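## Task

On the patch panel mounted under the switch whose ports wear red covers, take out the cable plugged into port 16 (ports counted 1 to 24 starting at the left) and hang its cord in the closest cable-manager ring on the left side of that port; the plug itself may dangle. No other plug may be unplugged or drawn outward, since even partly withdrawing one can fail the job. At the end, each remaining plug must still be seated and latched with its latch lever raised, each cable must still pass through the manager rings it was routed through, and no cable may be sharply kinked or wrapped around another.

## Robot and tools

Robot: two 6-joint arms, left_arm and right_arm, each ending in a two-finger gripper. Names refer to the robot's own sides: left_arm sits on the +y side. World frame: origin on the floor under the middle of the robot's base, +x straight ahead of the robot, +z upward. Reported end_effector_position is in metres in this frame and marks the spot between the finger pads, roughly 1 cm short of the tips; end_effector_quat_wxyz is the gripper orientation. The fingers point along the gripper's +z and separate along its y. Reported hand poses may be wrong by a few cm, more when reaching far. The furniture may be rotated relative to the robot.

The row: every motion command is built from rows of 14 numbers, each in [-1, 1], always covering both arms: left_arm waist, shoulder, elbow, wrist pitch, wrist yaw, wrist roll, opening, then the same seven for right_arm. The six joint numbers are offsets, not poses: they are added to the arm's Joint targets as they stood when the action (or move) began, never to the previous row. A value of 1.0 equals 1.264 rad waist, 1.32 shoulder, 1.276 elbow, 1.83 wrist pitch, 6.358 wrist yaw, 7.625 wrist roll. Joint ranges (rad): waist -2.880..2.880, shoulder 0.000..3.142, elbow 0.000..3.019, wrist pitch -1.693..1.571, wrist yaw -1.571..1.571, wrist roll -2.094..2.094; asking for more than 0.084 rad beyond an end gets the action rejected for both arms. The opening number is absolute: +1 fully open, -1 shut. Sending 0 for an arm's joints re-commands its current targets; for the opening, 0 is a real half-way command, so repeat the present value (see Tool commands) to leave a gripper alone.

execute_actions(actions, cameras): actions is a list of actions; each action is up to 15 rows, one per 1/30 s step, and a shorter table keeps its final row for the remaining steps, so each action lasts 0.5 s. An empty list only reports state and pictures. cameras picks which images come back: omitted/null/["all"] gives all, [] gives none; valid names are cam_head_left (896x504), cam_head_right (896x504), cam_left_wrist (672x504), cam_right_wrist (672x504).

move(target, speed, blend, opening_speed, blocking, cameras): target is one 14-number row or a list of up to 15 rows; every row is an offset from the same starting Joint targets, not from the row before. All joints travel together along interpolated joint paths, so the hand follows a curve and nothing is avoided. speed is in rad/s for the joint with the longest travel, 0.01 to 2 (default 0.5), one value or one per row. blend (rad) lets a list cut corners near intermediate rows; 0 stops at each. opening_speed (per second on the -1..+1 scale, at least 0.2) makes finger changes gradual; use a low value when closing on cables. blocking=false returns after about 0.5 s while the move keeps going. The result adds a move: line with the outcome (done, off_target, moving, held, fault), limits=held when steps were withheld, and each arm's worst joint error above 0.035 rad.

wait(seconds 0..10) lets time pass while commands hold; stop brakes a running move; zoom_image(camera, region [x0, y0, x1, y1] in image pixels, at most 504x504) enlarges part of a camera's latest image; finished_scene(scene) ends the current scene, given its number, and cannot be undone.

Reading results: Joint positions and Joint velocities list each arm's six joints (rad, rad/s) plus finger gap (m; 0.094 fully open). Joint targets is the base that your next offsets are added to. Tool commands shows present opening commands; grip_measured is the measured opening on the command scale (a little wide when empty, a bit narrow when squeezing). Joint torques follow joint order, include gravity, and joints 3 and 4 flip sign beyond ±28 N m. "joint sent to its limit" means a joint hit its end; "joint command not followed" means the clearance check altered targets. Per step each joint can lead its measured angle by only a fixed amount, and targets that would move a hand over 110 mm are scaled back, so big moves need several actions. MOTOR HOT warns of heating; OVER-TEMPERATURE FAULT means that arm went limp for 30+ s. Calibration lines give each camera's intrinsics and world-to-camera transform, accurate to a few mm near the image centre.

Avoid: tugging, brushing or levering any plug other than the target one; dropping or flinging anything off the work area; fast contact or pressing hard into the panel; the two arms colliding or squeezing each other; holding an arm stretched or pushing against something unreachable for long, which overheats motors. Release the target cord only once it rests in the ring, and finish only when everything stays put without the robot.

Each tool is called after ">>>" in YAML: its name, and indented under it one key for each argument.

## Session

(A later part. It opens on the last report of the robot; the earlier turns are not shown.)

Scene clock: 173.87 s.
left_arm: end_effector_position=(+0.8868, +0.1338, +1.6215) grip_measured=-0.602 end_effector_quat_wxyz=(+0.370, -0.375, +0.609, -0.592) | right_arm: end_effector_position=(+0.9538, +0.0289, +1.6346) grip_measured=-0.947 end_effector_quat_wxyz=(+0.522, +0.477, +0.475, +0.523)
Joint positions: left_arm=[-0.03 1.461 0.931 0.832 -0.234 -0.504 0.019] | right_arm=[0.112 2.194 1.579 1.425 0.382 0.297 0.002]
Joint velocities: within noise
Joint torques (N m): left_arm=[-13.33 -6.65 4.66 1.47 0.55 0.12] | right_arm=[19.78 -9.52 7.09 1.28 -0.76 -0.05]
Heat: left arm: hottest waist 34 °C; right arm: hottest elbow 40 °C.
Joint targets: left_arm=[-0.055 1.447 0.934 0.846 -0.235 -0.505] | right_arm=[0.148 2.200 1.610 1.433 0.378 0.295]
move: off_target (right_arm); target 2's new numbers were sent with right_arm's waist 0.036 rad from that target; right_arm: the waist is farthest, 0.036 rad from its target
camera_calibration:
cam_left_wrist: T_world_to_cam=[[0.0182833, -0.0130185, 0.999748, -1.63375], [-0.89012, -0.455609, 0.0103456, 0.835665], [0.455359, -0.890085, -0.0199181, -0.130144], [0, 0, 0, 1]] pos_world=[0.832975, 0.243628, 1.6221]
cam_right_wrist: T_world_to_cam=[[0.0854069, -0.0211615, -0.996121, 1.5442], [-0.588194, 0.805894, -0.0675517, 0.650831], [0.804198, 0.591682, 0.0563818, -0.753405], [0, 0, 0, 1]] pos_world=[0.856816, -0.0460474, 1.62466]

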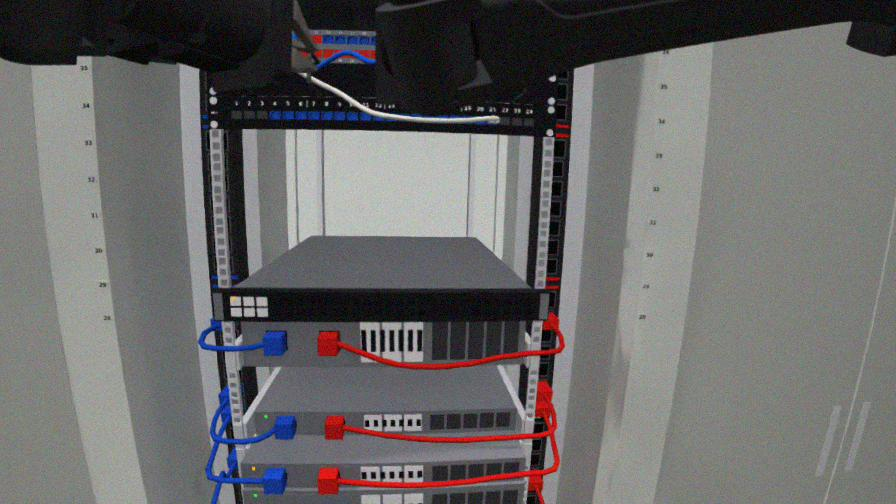

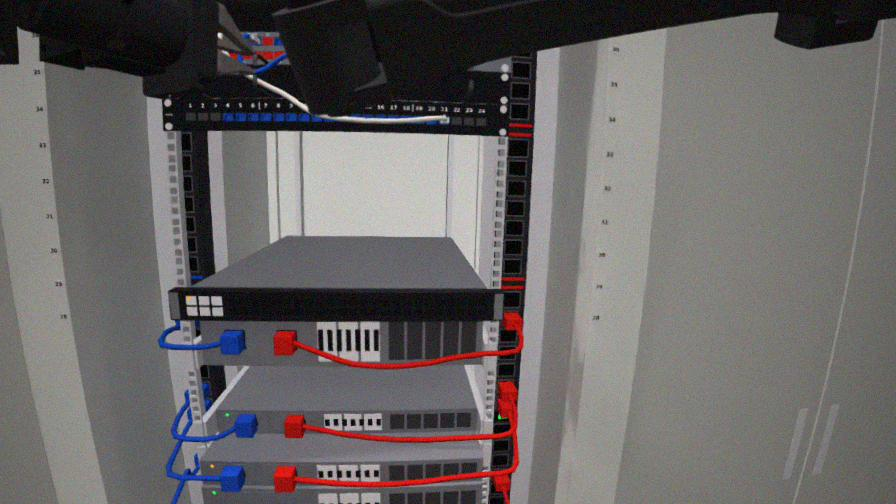

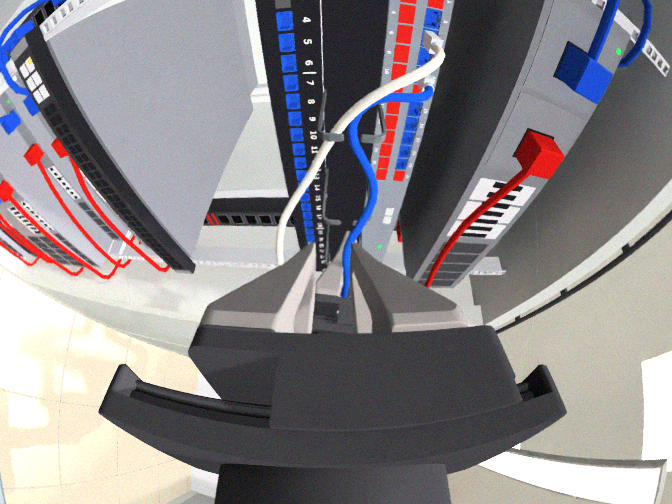

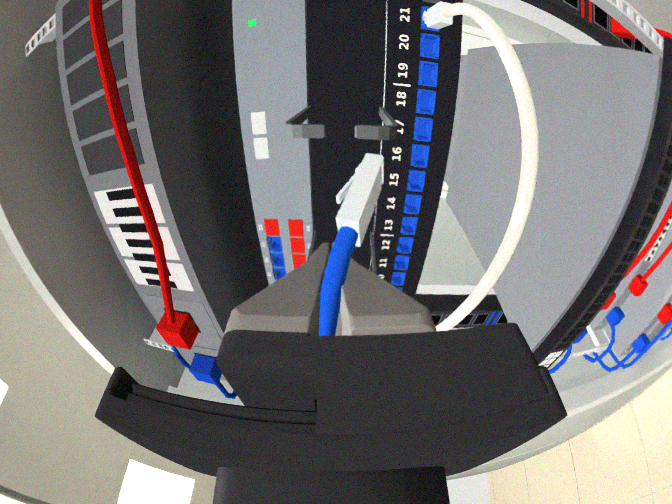

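>>> move:
  target:
    - [0,0,0,0,0,0,-0.6,0,0,0,0,0,0,-0.6]
    - [0,0,0,0,0,0,-0.6,0.0158,-0.0265,-0.095,0.0385,0,0,-0.6]
  speed: 0.2
  opening_speed: 0.6

>>> zoom_image:
  camera: "cam_left_wrist"
  region: [300, 175, 380, 285]

>>> zoom_image:
  camera: "cam_right_wrist"
  region: [230, 150, 430, 350]

Scene clock: 176.70 s.
left_arm: end_effector_position=(+0.8869, +0.1338, +1.6216) grip_measured=-0.602 end_effector_quat_wxyz=(+0.370, -0.376, +0.609, -0.593) | right_arm: end_effector_position=(+0.9203, +0.0321, +1.6372) grip_measured=-0.602 end_effector_quat_wxyz=(+0.517, +0.472, +0.474, +0.534)
Joint positions: left_arm=[-0.03 1.461 0.932 0.832 -0.234 -0.504 0.019] | right_arm=[0.136 2.181 1.489 1.494 0.38 0.297 0.019]
Joint velocities: within noise
Joint torques (N m): left_arm=[-13.27 -6.65 4.66 1.47 0.55 0.12] | right_arm=[18.73 -11.22 4.55 1.33 -0.69 -0.01]
Heat: left arm: hottest waist 34 °C; right arm: hottest elbow 40 °C.
Joint targets: left_arm=[-0.055 1.447 0.934 0.846 -0.235 -0.505] | right_arm=[0.168 2.165 1.489 1.503 0.378 0.295]
move: done
camera_calibration:
cam_left_wrist: T_world_to_cam=[[0.018161, -0.01286, 0.999752, -1.63379], [-0.889973, -0.455897, 0.0103025, 0.83583], [0.455652, -0.889939, -0.0197246, -0.13073], [0, 0, 0, 1]] pos_world=[0.833104, 0.243701, 1.62219]
cam_right_wrist: T_world_to_cam=[[0.0982687, -0.00866965, -0.995122, 1.53582], [-0.60406, 0.794154, -0.0665699, 0.642069], [0.790857, 0.607655, 0.0728034, -0.743587], [0, 0, 0, 1]] pos_world=[0.824996, -0.044742, 1.62521]

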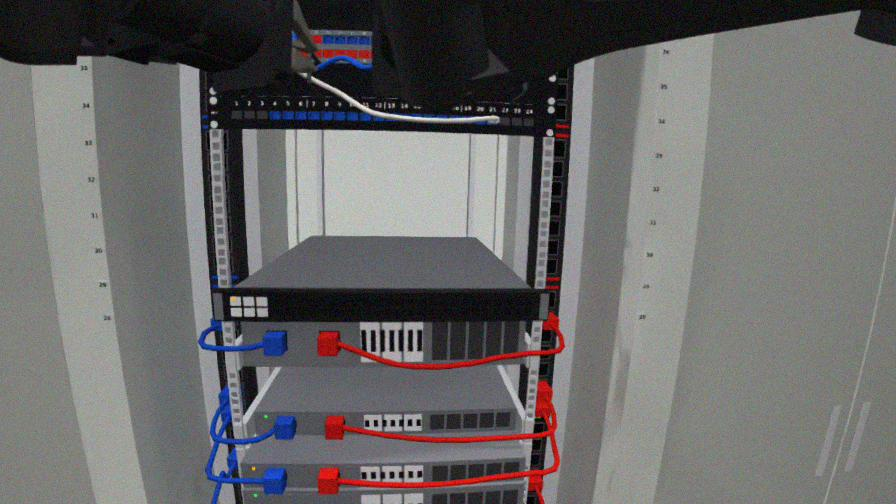

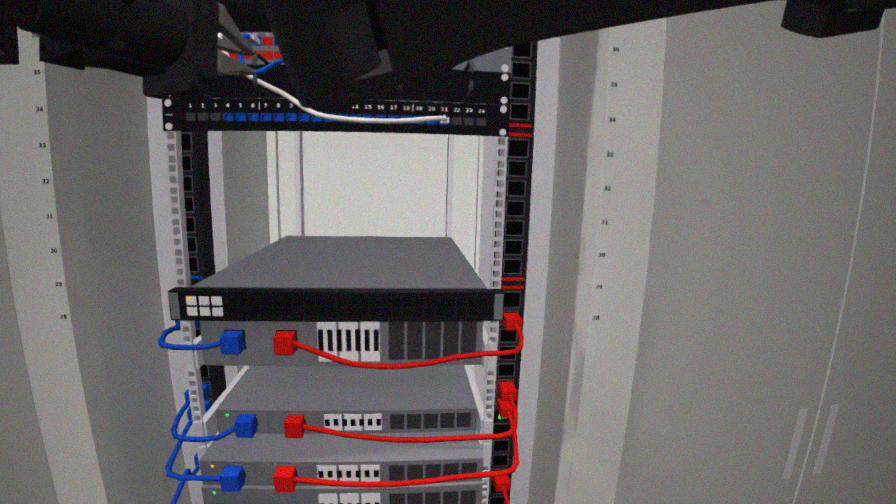

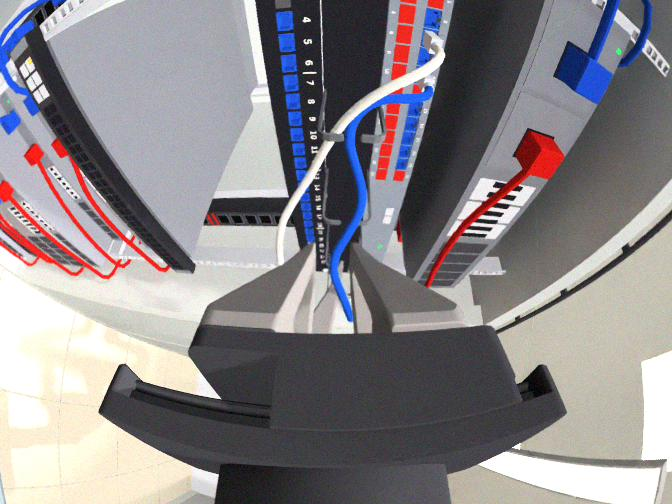

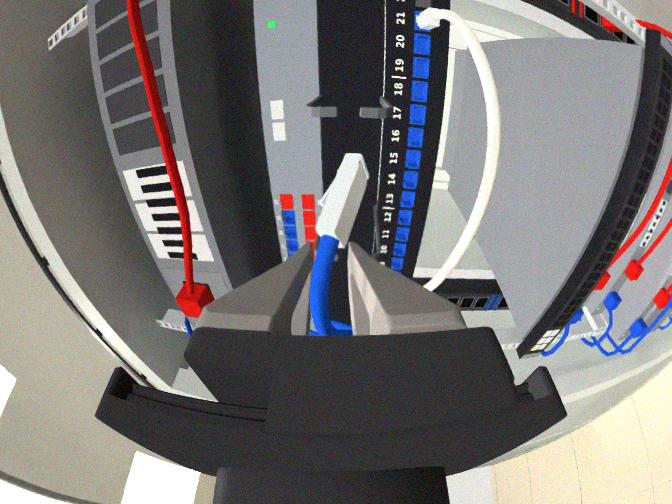

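Scaled by 4.582 from the camera's 672x504 image, which has a finer 960x720 frame.

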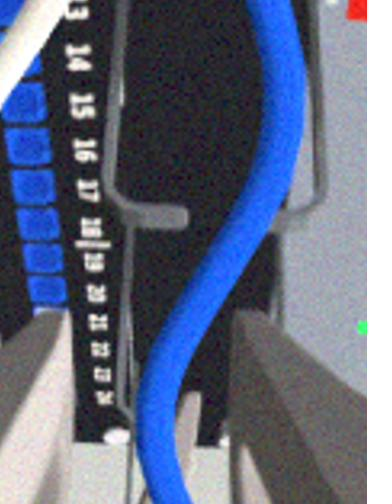

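Scaled by 2.520 from the camera's 672x504 image, which has a finer 960x720 frame.

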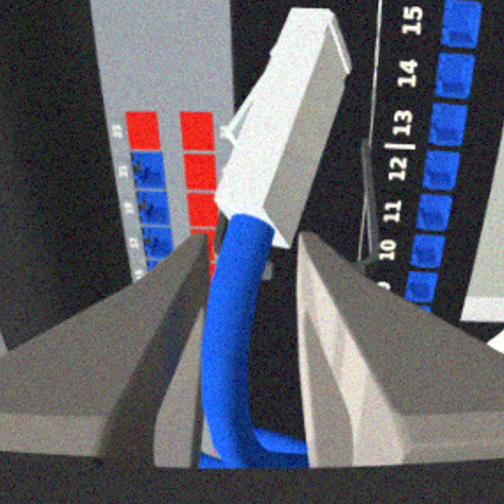

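>>> move:
  target:
    - [0,0,0,0,0,0,-0.2,0,0,0,0,0,0,-0.6]
    - [0,0.1023,0.1646,-0.0331,0.0041,0,-0.2,0,0,0,0,0,0,-0.6]
  speed: 0.3
  cameras: ["cam_left_wrist"]

>>> zoom_image:
  camera: "cam_left_wrist"
  region: [270, 150, 400, 310]

Scene clock: 179.03 s.
left_arm: end_effector_position=(+0.9389, +0.1069, +1.6406) grip_measured=-0.202 end_effector_quat_wxyz=(+0.380, -0.376, +0.594, -0.602) | right_arm: end_effector_position=(+0.9203, +0.0320, +1.6372) grip_measured=-0.602 end_effector_quat_wxyz=(+0.517, +0.472, +0.474, +0.534)
Joint positions: left_arm=[-0.03 1.576 1.119 0.793 -0.211 -0.504 0.037] | right_arm=[0.136 2.181 1.489 1.494 0.38 0.297 0.019]
Joint velocities: within noise
Joint torques (N m): left_arm=[-15.03 -6.48 6.57 0.66 0.71 0.12] | right_arm=[18.84 -10.52 4.6 1.39 -0.73 -0.02]
Heat: left arm: hottest waist 34 °C; right arm: hottest elbow 39 °C.
Joint targets: left_arm=[-0.055 1.582 1.145 0.785 -0.209 -0.505] | right_arm=[0.168 2.165 1.489 1.503 0.378 0.295]
move: done
camera_calibration:
cam_left_wrist: T_world_to_cam=[[-0.0111105, 0.00960206, 0.999892, -1.62916], [-0.882386, -0.470497, -0.00528657, 0.889592], [0.470395, -0.882349, 0.0137002, -0.247518], [0, 0, 0, 1]] pos_world=[0.883294, 0.215796, 1.63708]
Images, in order (width x height): cam_left_wrist 672x504.

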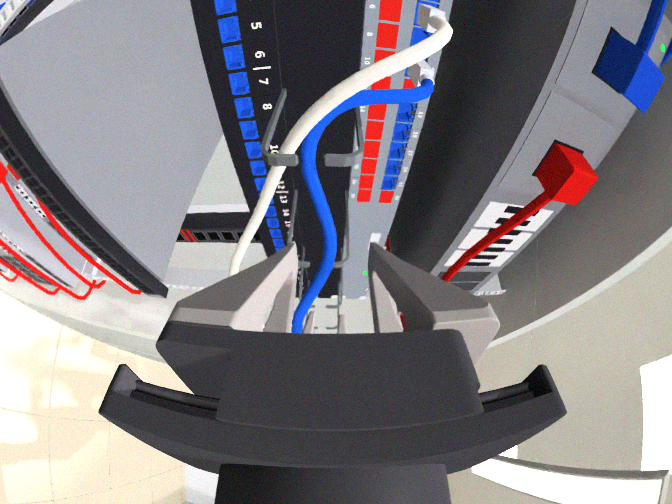

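Scaled by 3.150 from the camera's 672x504 image, which has a finer 960x720 frame.

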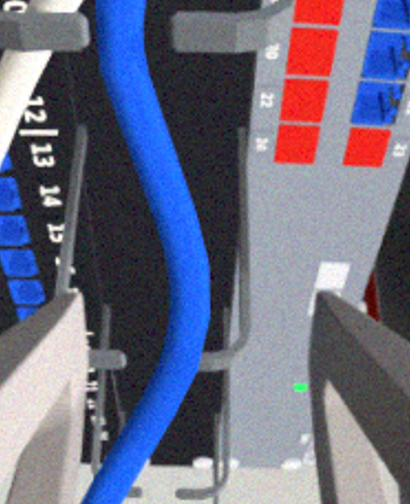

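>>> move:
  target: [0,0,0,0,0,0,-0.95,0,0,0,0,0,0,-0.6]
  opening_speed: 0.5
  cameras: ["cam_left_wrist","cam_right_wrist"]

>>> zoom_image:
  camera: "cam_left_wrist"
  region: [270, 150, 400, 310]

Scene clock: 181.20 s.
left_arm: end_effector_position=(+0.9389, +0.1069, +1.6406) grip_measured=-0.896 end_effector_quat_wxyz=(+0.380, -0.376, +0.594, -0.602) | right_arm: end_effector_position=(+0.9202, +0.0319, +1.6374) grip_measured=-0.602 end_effector_quat_wxyz=(+0.518, +0.472, +0.473, +0.535)
Joint positions: left_arm=[-0.03 1.576 1.119 0.793 -0.211 -0.504 0.005] | right_arm=[0.136 2.181 1.489 1.495 0.38 0.297 0.019]
Joint velocities: within noise
Joint torques (N m): left_arm=[-14.97 -6.3 6.64 0.72 0.71 0.12] | right_arm=[18.67 -10.58 4.63 1.33 -0.68 -0.01]
Heat: left arm: hottest waist 35 °C; right arm: hottest elbow 39 °C.
Joint targets: left_arm=[-0.055 1.582 1.145 0.785 -0.209 -0.505] | right_arm=[0.168 2.165 1.489 1.503 0.378 0.295]
move: done
camera_calibration:
cam_left_wrist: T_world_to_cam=[[-0.0111105, 0.00960206, 0.999892, -1.62916], [-0.882386, -0.470497, -0.00528657, 0.889592], [0.470395, -0.882349, 0.0137002, -0.247518], [0, 0, 0, 1]] pos_world=[0.883294, 0.215796, 1.63708]
cam_right_wrist: T_world_to_cam=[[0.0992776, -0.00822015, -0.995026, 1.53492], [-0.603391, 0.794646, -0.0667674, 0.641939], [0.791242, 0.607018, 0.0739305, -0.745634], [0, 0, 0, 1]] pos_world=[0.824933, -0.0448839, 1.62527]
Images, in order (width x height): cam_left_wrist 672x504, cam_right_wrist 672x504.

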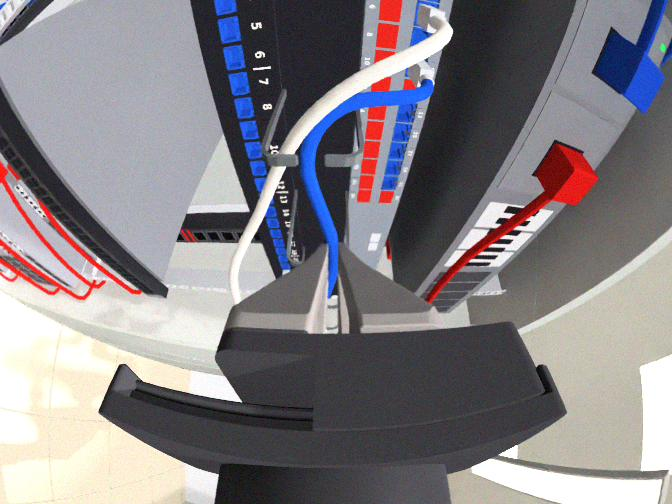

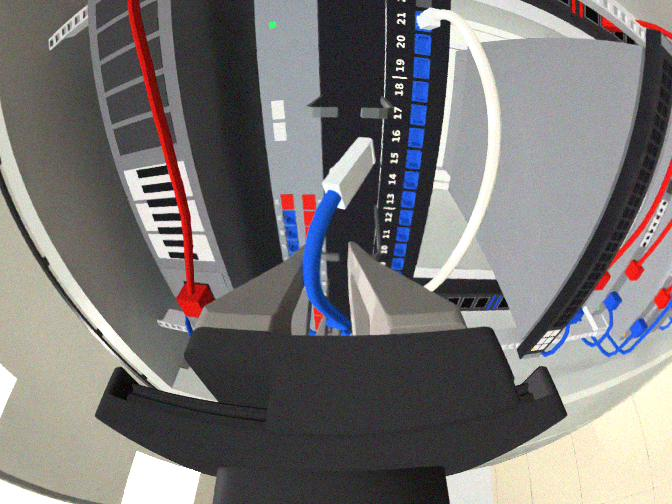

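Scaled by 3.150 from the camera's 672x504 image, which has a finer 960x720 frame.

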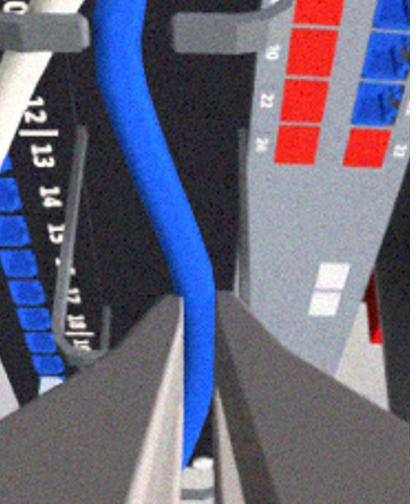

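>>> move:
  target:
    - [0,0,0,0,0,0,-0.95,0,0,0,0,0,0,-0.2]
    - [0,0,0,0,0,0,-0.95,0.0158,-0.0606,-0.1254,0,0,0,-0.2]
  speed: 0.25
  opening_speed: 0.6

>>> zoom_image:
  camera: "cam_right_wrist"
  region: [230, 150, 430, 350]

>>> zoom_image:
  camera: "cam_head_left"
  region: [350, 30, 450, 100]

Scene clock: 183.77 s.
left_arm: end_effector_position=(+0.9389, +0.1069, +1.6406) grip_measured=-0.900 end_effector_quat_wxyz=(+0.380, -0.376, +0.594, -0.602) | right_arm: end_effector_position=(+0.8859, +0.0219, +1.6403) grip_measured=-0.202 end_effector_quat_wxyz=(+0.501, +0.449, +0.499, +0.547)
Joint positions: left_arm=[-0.03 1.576 1.119 0.793 -0.21 -0.504 0.005] | right_arm=[0.158 2.101 1.33 1.495 0.379 0.297 0.037]
Joint velocities: within noise
Joint torques (N m): left_arm=[-14.97 -6.24 6.64 0.72 0.7 0.12] | right_arm=[17.9 -9.88 4.4 1.32 -0.67 -0.04]
Heat: left arm: hottest waist 35 °C; right arm: hottest elbow 39 °C.
Joint targets: left_arm=[-0.055 1.582 1.145 0.785 -0.209 -0.505] | right_arm=[0.188 2.085 1.329 1.503 0.378 0.295]
move: done
camera_calibration:
cam_left_wrist: T_world_to_cam=[[-0.0114116, 0.00974549, 0.999887, -1.62895], [-0.882471, -0.470336, -0.00548741, 0.889958], [0.470229, -0.882434, 0.0139674, -0.24781], [0, 0, 0, 1]] pos_world=[0.883301, 0.215778, 1.63711]
cam_right_wrist: T_world_to_cam=[[0.0949782, -0.0236072, -0.995199, 1.54558], [-0.663129, 0.744116, -0.0809379, 0.706671], [0.742455, 0.667633, 0.0550202, -0.63971], [0, 0, 0, 1]] pos_world=[0.796774, -0.0622671, 1.63056]

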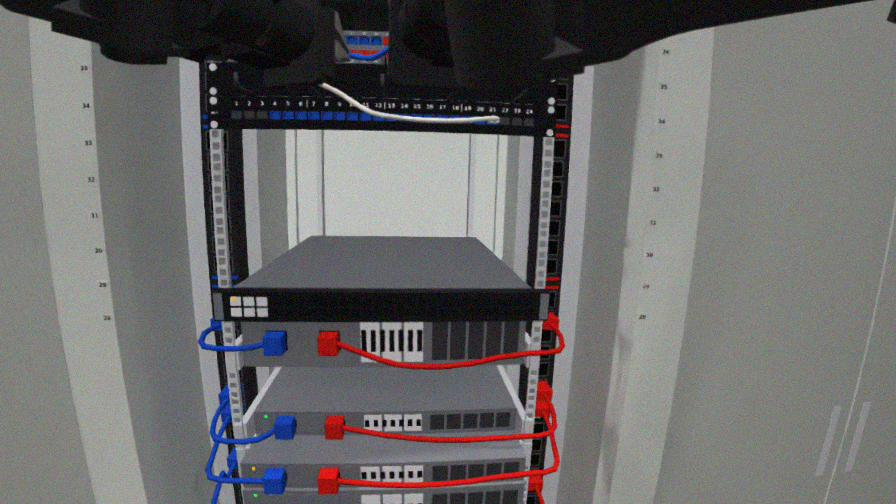

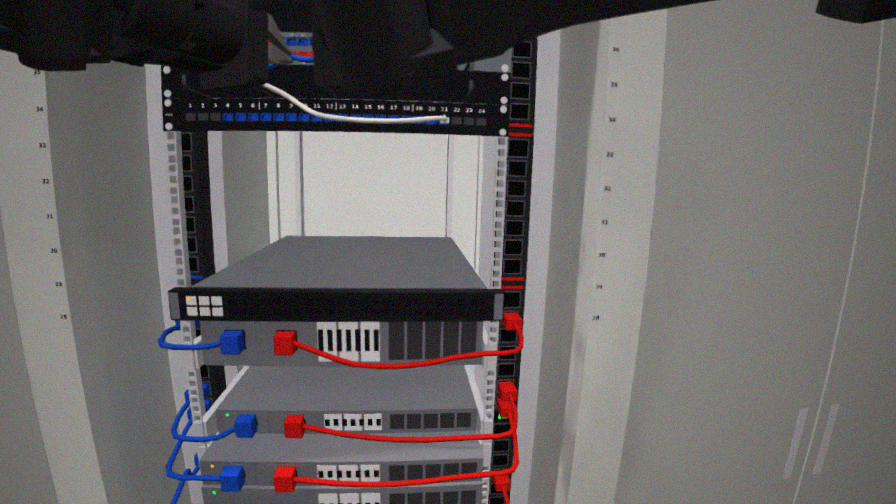

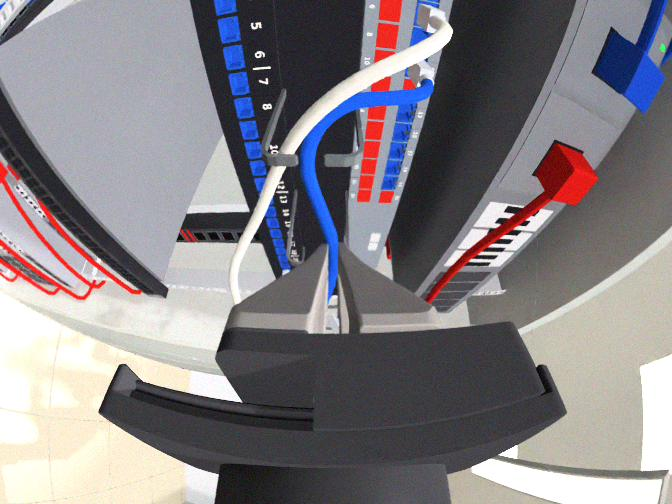

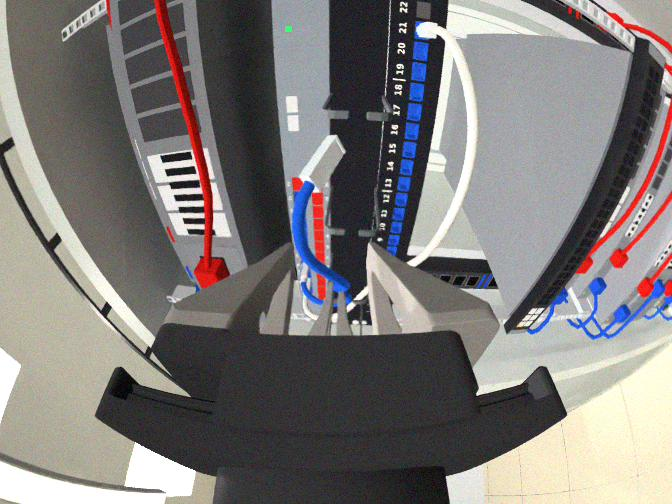

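Scaled by 2.520 from the camera's 672x504 image, which has a finer 960x720 frame.

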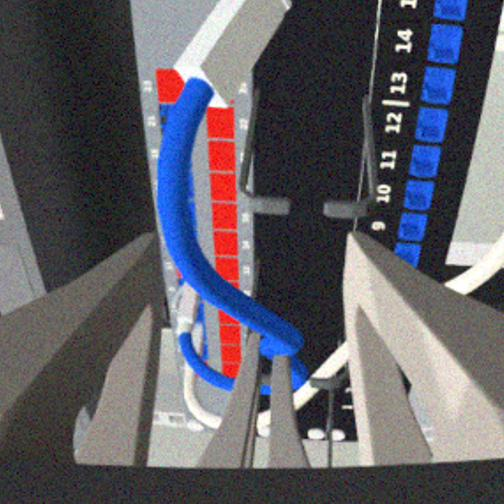

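Scaled by 5.040 from the camera's 896x504 image, which has a finer 1280x720 frame.

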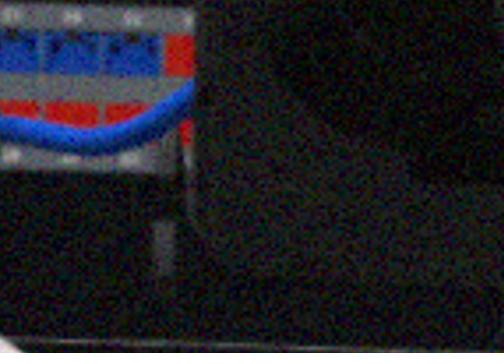

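>>> move:
  target:
    - [0,0,0,0,0,0,-0.72,0,0,0,0,0,0,-0.2]
    - [0.008,-0.044,-0.012,-0.018,0,0,-0.72,0,0,0,0,0,0,-0.2]
    - [0.008,-0.044,-0.012,-0.018,0,0,-0.95,0,0,0,0,0,0,-0.2]
  speed: 0.15
  opening_speed: 0.5

>>> zoom_image:
  camera: "cam_right_wrist"
  region: [230, 150, 430, 350]

>>> zoom_image:
  camera: "cam_left_wrist"
  region: [270, 150, 400, 310]

Scene clock: 187.23 s.
left_arm: end_effector_position=(+0.9453, +0.1287, +1.6521) grip_measured=-0.948 end_effector_quat_wxyz=(+0.384, -0.379, +0.589, -0.602) | right_arm: end_effector_position=(+0.8859, +0.0219, +1.6403) grip_measured=-0.202 end_effector_quat_wxyz=(+0.501, +0.449, +0.499, +0.547)
Joint positions: left_arm=[-0.03 1.529 1.119 0.76 -0.21 -0.504 0.002] | right_arm=[0.158 2.101 1.33 1.495 0.379 0.297 0.037]
Joint velocities: within noise
Joint torques (N m): left_arm=[-13.74 -6.77 5.45 0.69 0.7 0.12] | right_arm=[17.32 -9.93 4.4 1.39 -0.68 -0.03]
Heat: left arm: hottest waist 35 °C; right arm: hottest elbow 39 °C.
Joint targets: left_arm=[-0.045 1.524 1.129 0.753 -0.209 -0.505] | right_arm=[0.188 2.085 1.329 1.503 0.378 0.295]
move: done
camera_calibration:
cam_left_wrist: T_world_to_cam=[[-0.0164973, 0.0155263, 0.999743, -1.63625], [-0.87639, -0.481551, -0.00698319, 0.904126], [0.481319, -0.87628, 0.0215514, -0.255558], [0, 0, 0, 1]] pos_world=[0.888378, 0.236847, 1.64765]
cam_right_wrist: T_world_to_cam=[[0.0949782, -0.0236072, -0.995199, 1.54558], [-0.663129, 0.744116, -0.0809379, 0.706671], [0.742455, 0.667633, 0.0550202, -0.63971], [0, 0, 0, 1]] pos_world=[0.796774, -0.0622671, 1.63056]

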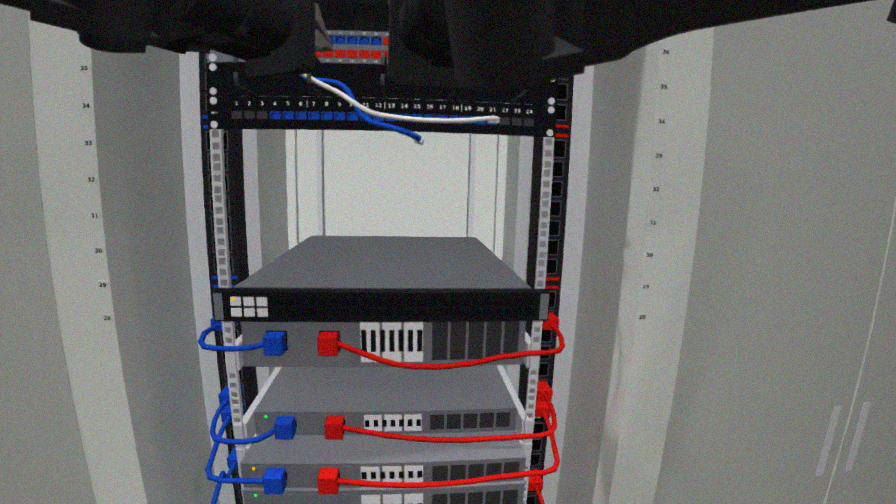

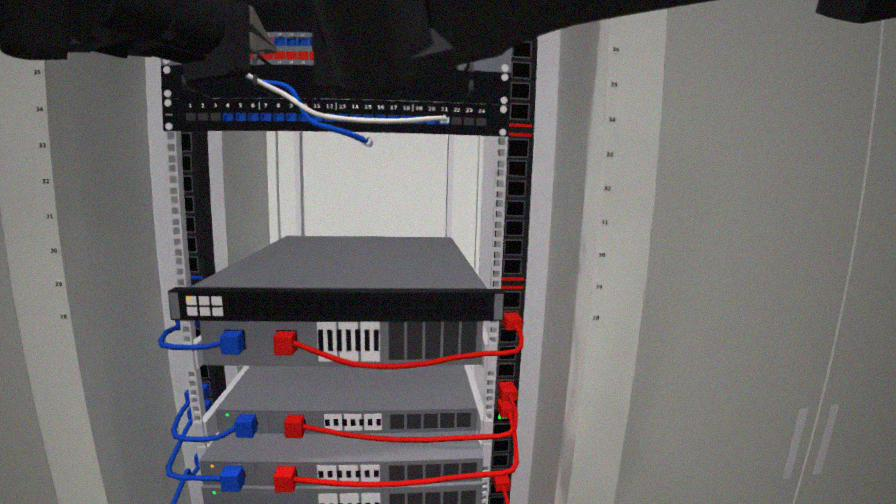

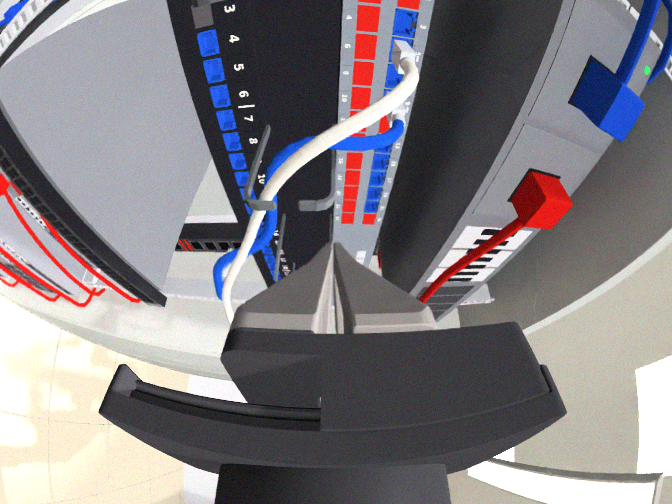

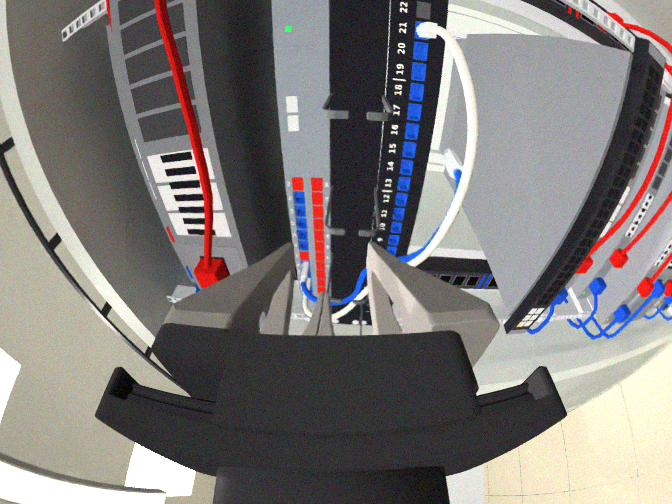

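Scaled by 2.520 from the camera's 672x504 image, which has a finer 960x720 frame.

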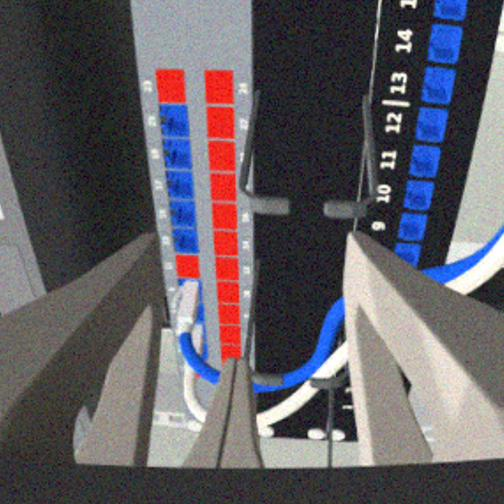

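Scaled by 3.150 from the camera's 672x504 image, which has a finer 960x720 frame.

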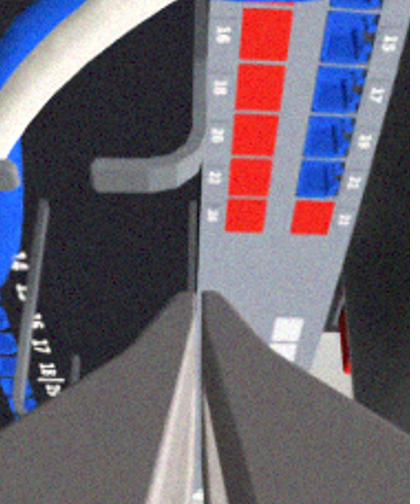

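>>> zoom_image:
  camera: "cam_head_left"
  region: [290, 60, 440, 150]

>>> zoom_image:
  camera: "cam_head_right"
  region: [240, 60, 390, 150]

>>> zoom_image:
  camera: "cam_left_wrist"
  region: [190, 100, 350, 320]

>>> zoom_image:
  camera: "cam_right_wrist"
  region: [360, 120, 520, 300]

Scaled by 3.360 from the camera's 896x504 image, which has a finer 1280x720 frame.

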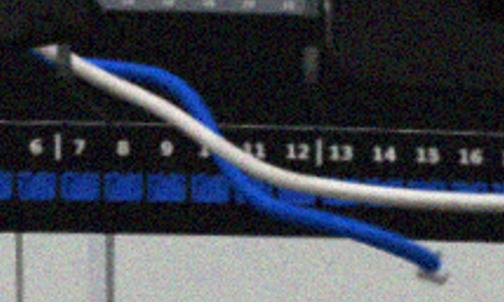

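Scaled by 3.360 from the camera's 896x504 image, which has a finer 1280x720 frame.

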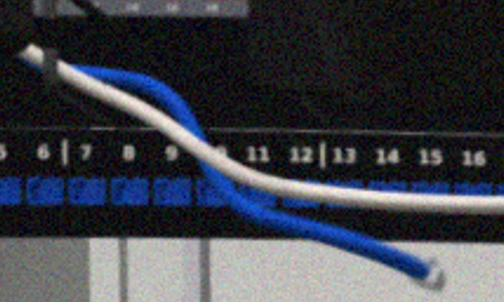

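Scaled by 2.291 from the camera's 672x504 image, which has a finer 960x720 frame.

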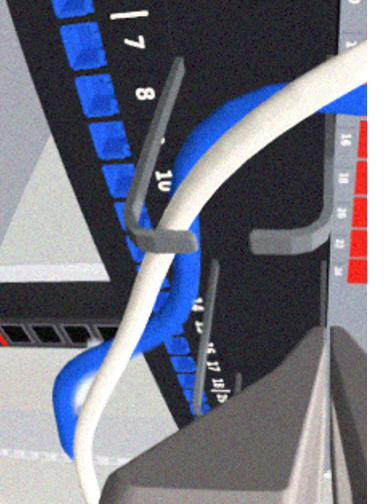

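Scaled by 2.800 from the camera's 672x504 image, which has a finer 960x720 frame.

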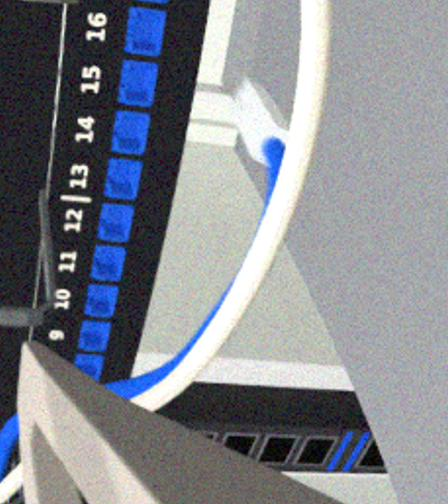

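>>> move:
  target: [0,-0.06,-0.09,0.02,0,0,-0.4,0,0,0,0,0,0,-0.2]
  speed: 0.3
  cameras: ["cam_left_wrist"]

>>> zoom_image:
  camera: "cam_left_wrist"
  region: [220, 60, 420, 290]

Scene clock: 190.13 s.
left_arm: end_effector_position=(+0.9167, +0.1465, +1.6456) grip_measured=-0.402 end_effector_quat_wxyz=(+0.380, -0.376, +0.593, -0.602) | right_arm: end_effector_position=(+0.8859, +0.0219, +1.6403) grip_measured=-0.202 end_effector_quat_wxyz=(+0.501, +0.449, +0.499, +0.547)
Joint positions: left_arm=[-0.03 1.453 1.013 0.777 -0.21 -0.504 0.028] | right_arm=[0.158 2.101 1.33 1.495 0.379 0.297 0.037]
Joint velocities: within noise
Joint torques (N m): left_arm=[-12.63 -6.12 4.67 1.42 0.7 0.12] | right_arm=[17.61 -9.7 4.31 1.42 -0.68 -0.02]
Heat: left arm: hottest waist 35 °C; right arm: hottest elbow 39 °C.
Joint targets: left_arm=[-0.045 1.445 1.015 0.789 -0.209 -0.505] | right_arm=[0.188 2.085 1.329 1.503 0.378 0.295]
move: done
camera_calibration:
cam_left_wrist: T_world_to_cam=[[-0.0118003, 0.0101925, 0.999878, -1.63424], [-0.882008, -0.471201, -0.0056059, 0.888942], [0.471086, -0.881967, 0.0145502, -0.204244], [0, 0, 0, 1]] pos_world=[0.860986, 0.255391, 1.642]
Images, in order (width x height): cam_left_wrist 672x504.

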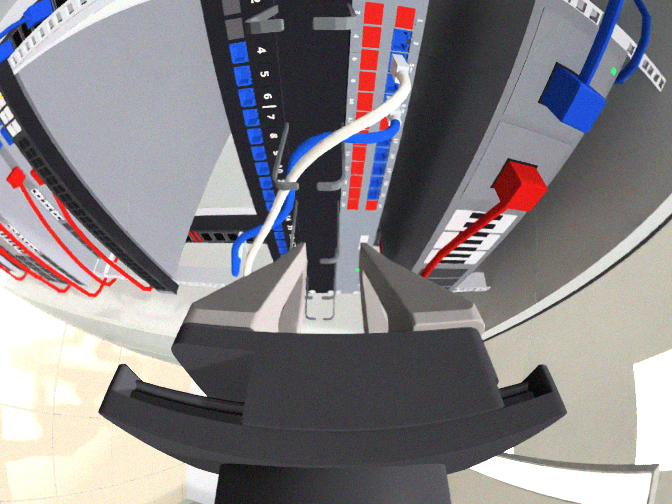

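Scaled by 2.191 from the camera's 672x504 image, which has a finer 960x720 frame.

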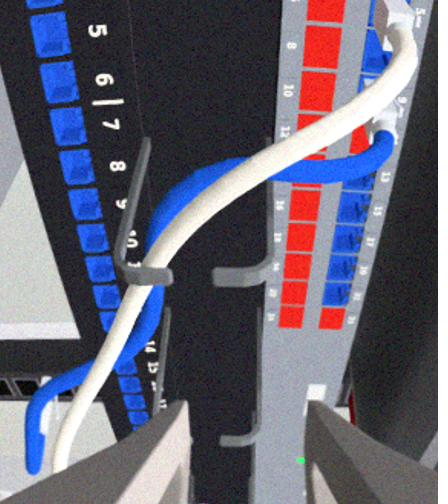

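>>> move:
  target: [0,0,0,0,0,0,-0.4,-0.1305,-0.2045,-0.0509,-0.3301,-0.0217,0.0279,-0.45]
  speed: 0.4

>>> zoom_image:
  camera: "cam_right_wrist"
  region: [250, 50, 500, 300]

>>> zoom_image:
  camera: "cam_left_wrist"
  region: [220, 60, 420, 290]

Scene clock: 199.07 s.
left_arm: end_effector_position=(+0.9167, +0.1465, +1.6456) grip_measured=-0.402 end_effector_quat_wxyz=(+0.380, -0.376, +0.593, -0.602) | right_arm: end_effector_position=(+0.9467, -0.0183, +1.6148) grip_measured=-0.448 end_effector_quat_wxyz=(+0.385, +0.382, +0.594, +0.594)
Joint positions: left_arm=[-0.03 1.453 1.013 0.777 -0.21 -0.504 0.028] | right_arm=[0.045 1.824 1.266 0.906 0.242 0.492 0.026]
Joint velocities: within noise
Joint torques (N m): left_arm=[-12.63 -6.3 4.7 1.4 0.69 0.12] | right_arm=[11.93 -9 4.74 1.1 -0.66 0.15]
Heat: left arm: hottest waist 35 °C; right arm: hottest elbow 39 °C.
Joint targets: left_arm=[-0.045 1.445 1.015 0.789 -0.209 -0.505] | right_arm=[0.023 1.815 1.264 0.899 0.240 0.507]
move: done
camera_calibration:
cam_left_wrist: T_world_to_cam=[[-0.0118003, 0.0101925, 0.999878, -1.63424], [-0.882008, -0.471201, -0.0056059, 0.888942], [0.471086, -0.881967, 0.0145502, -0.204244], [0, 0, 0, 1]] pos_world=[0.860986, 0.255391, 1.642]
cam_right_wrist: T_world_to_cam=[[0.00537351, -0.0278047, -0.999599, 1.60536], [-0.872066, 0.489047, -0.0182912, 0.866798], [0.48936, 0.871814, -0.0216196, -0.289543], [0, 0, 0, 1]] pos_world=[0.888969, -0.126841, 1.61431]

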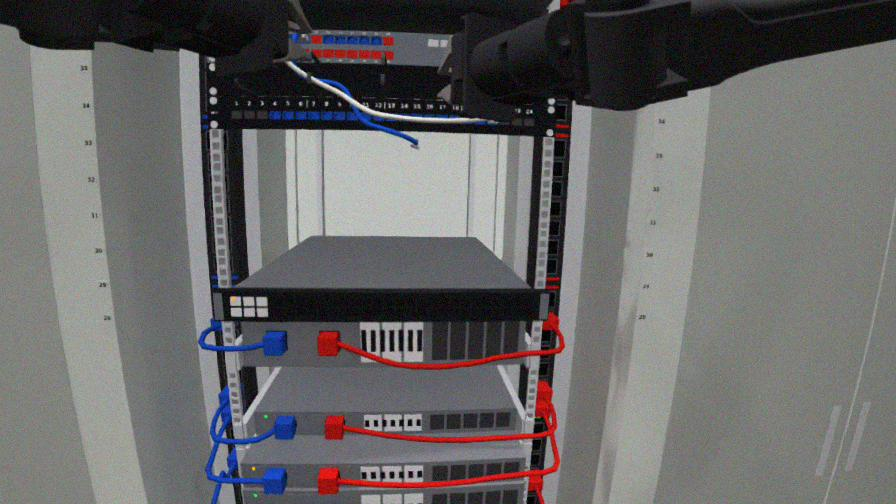

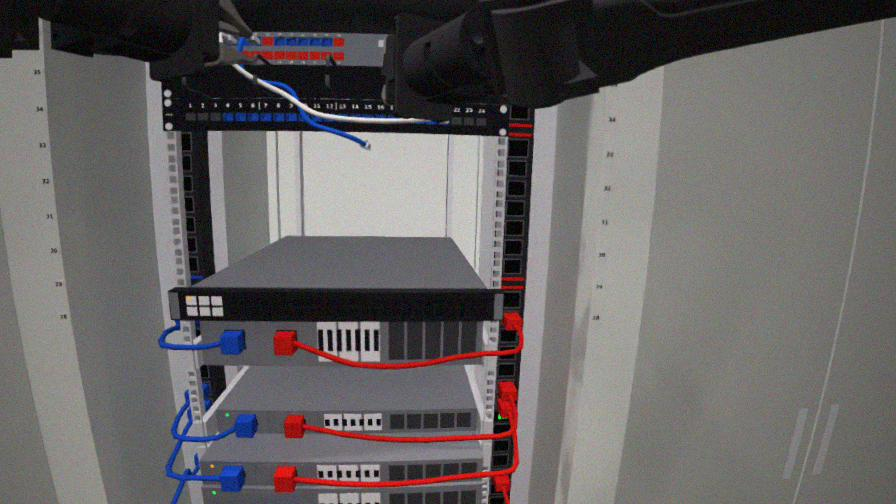

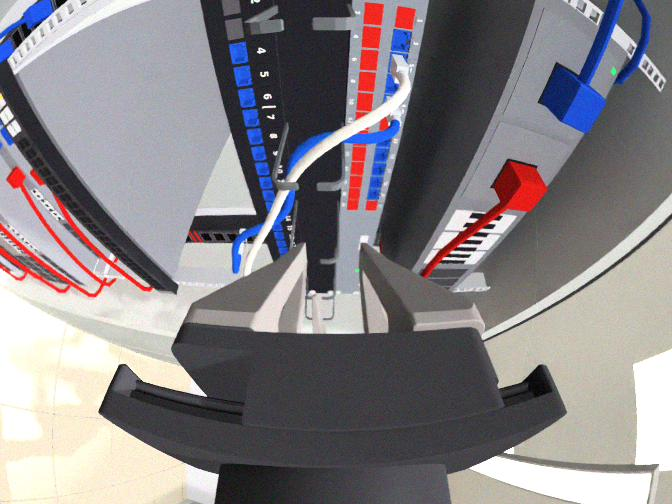

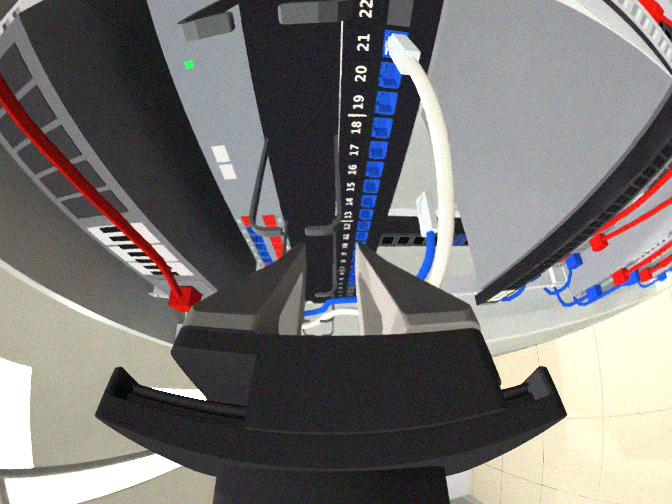

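Scaled by 2.016 from the camera's 672x504 image, which has a finer 960x720 frame.

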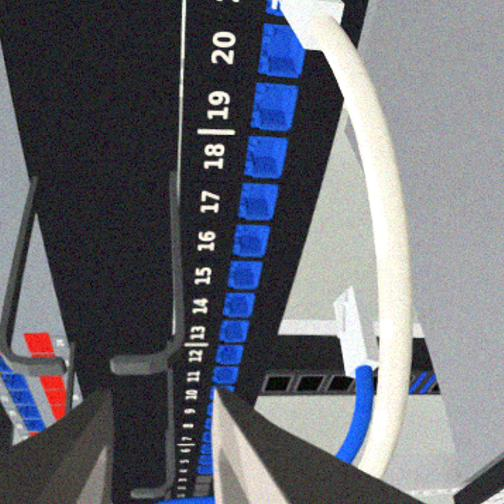

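Scaled by 2.191 from the camera's 672x504 image, which has a finer 960x720 frame.

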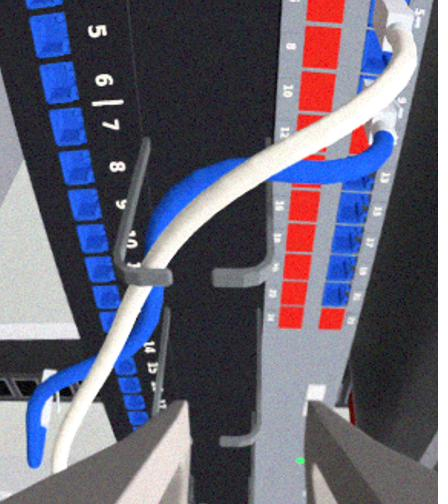

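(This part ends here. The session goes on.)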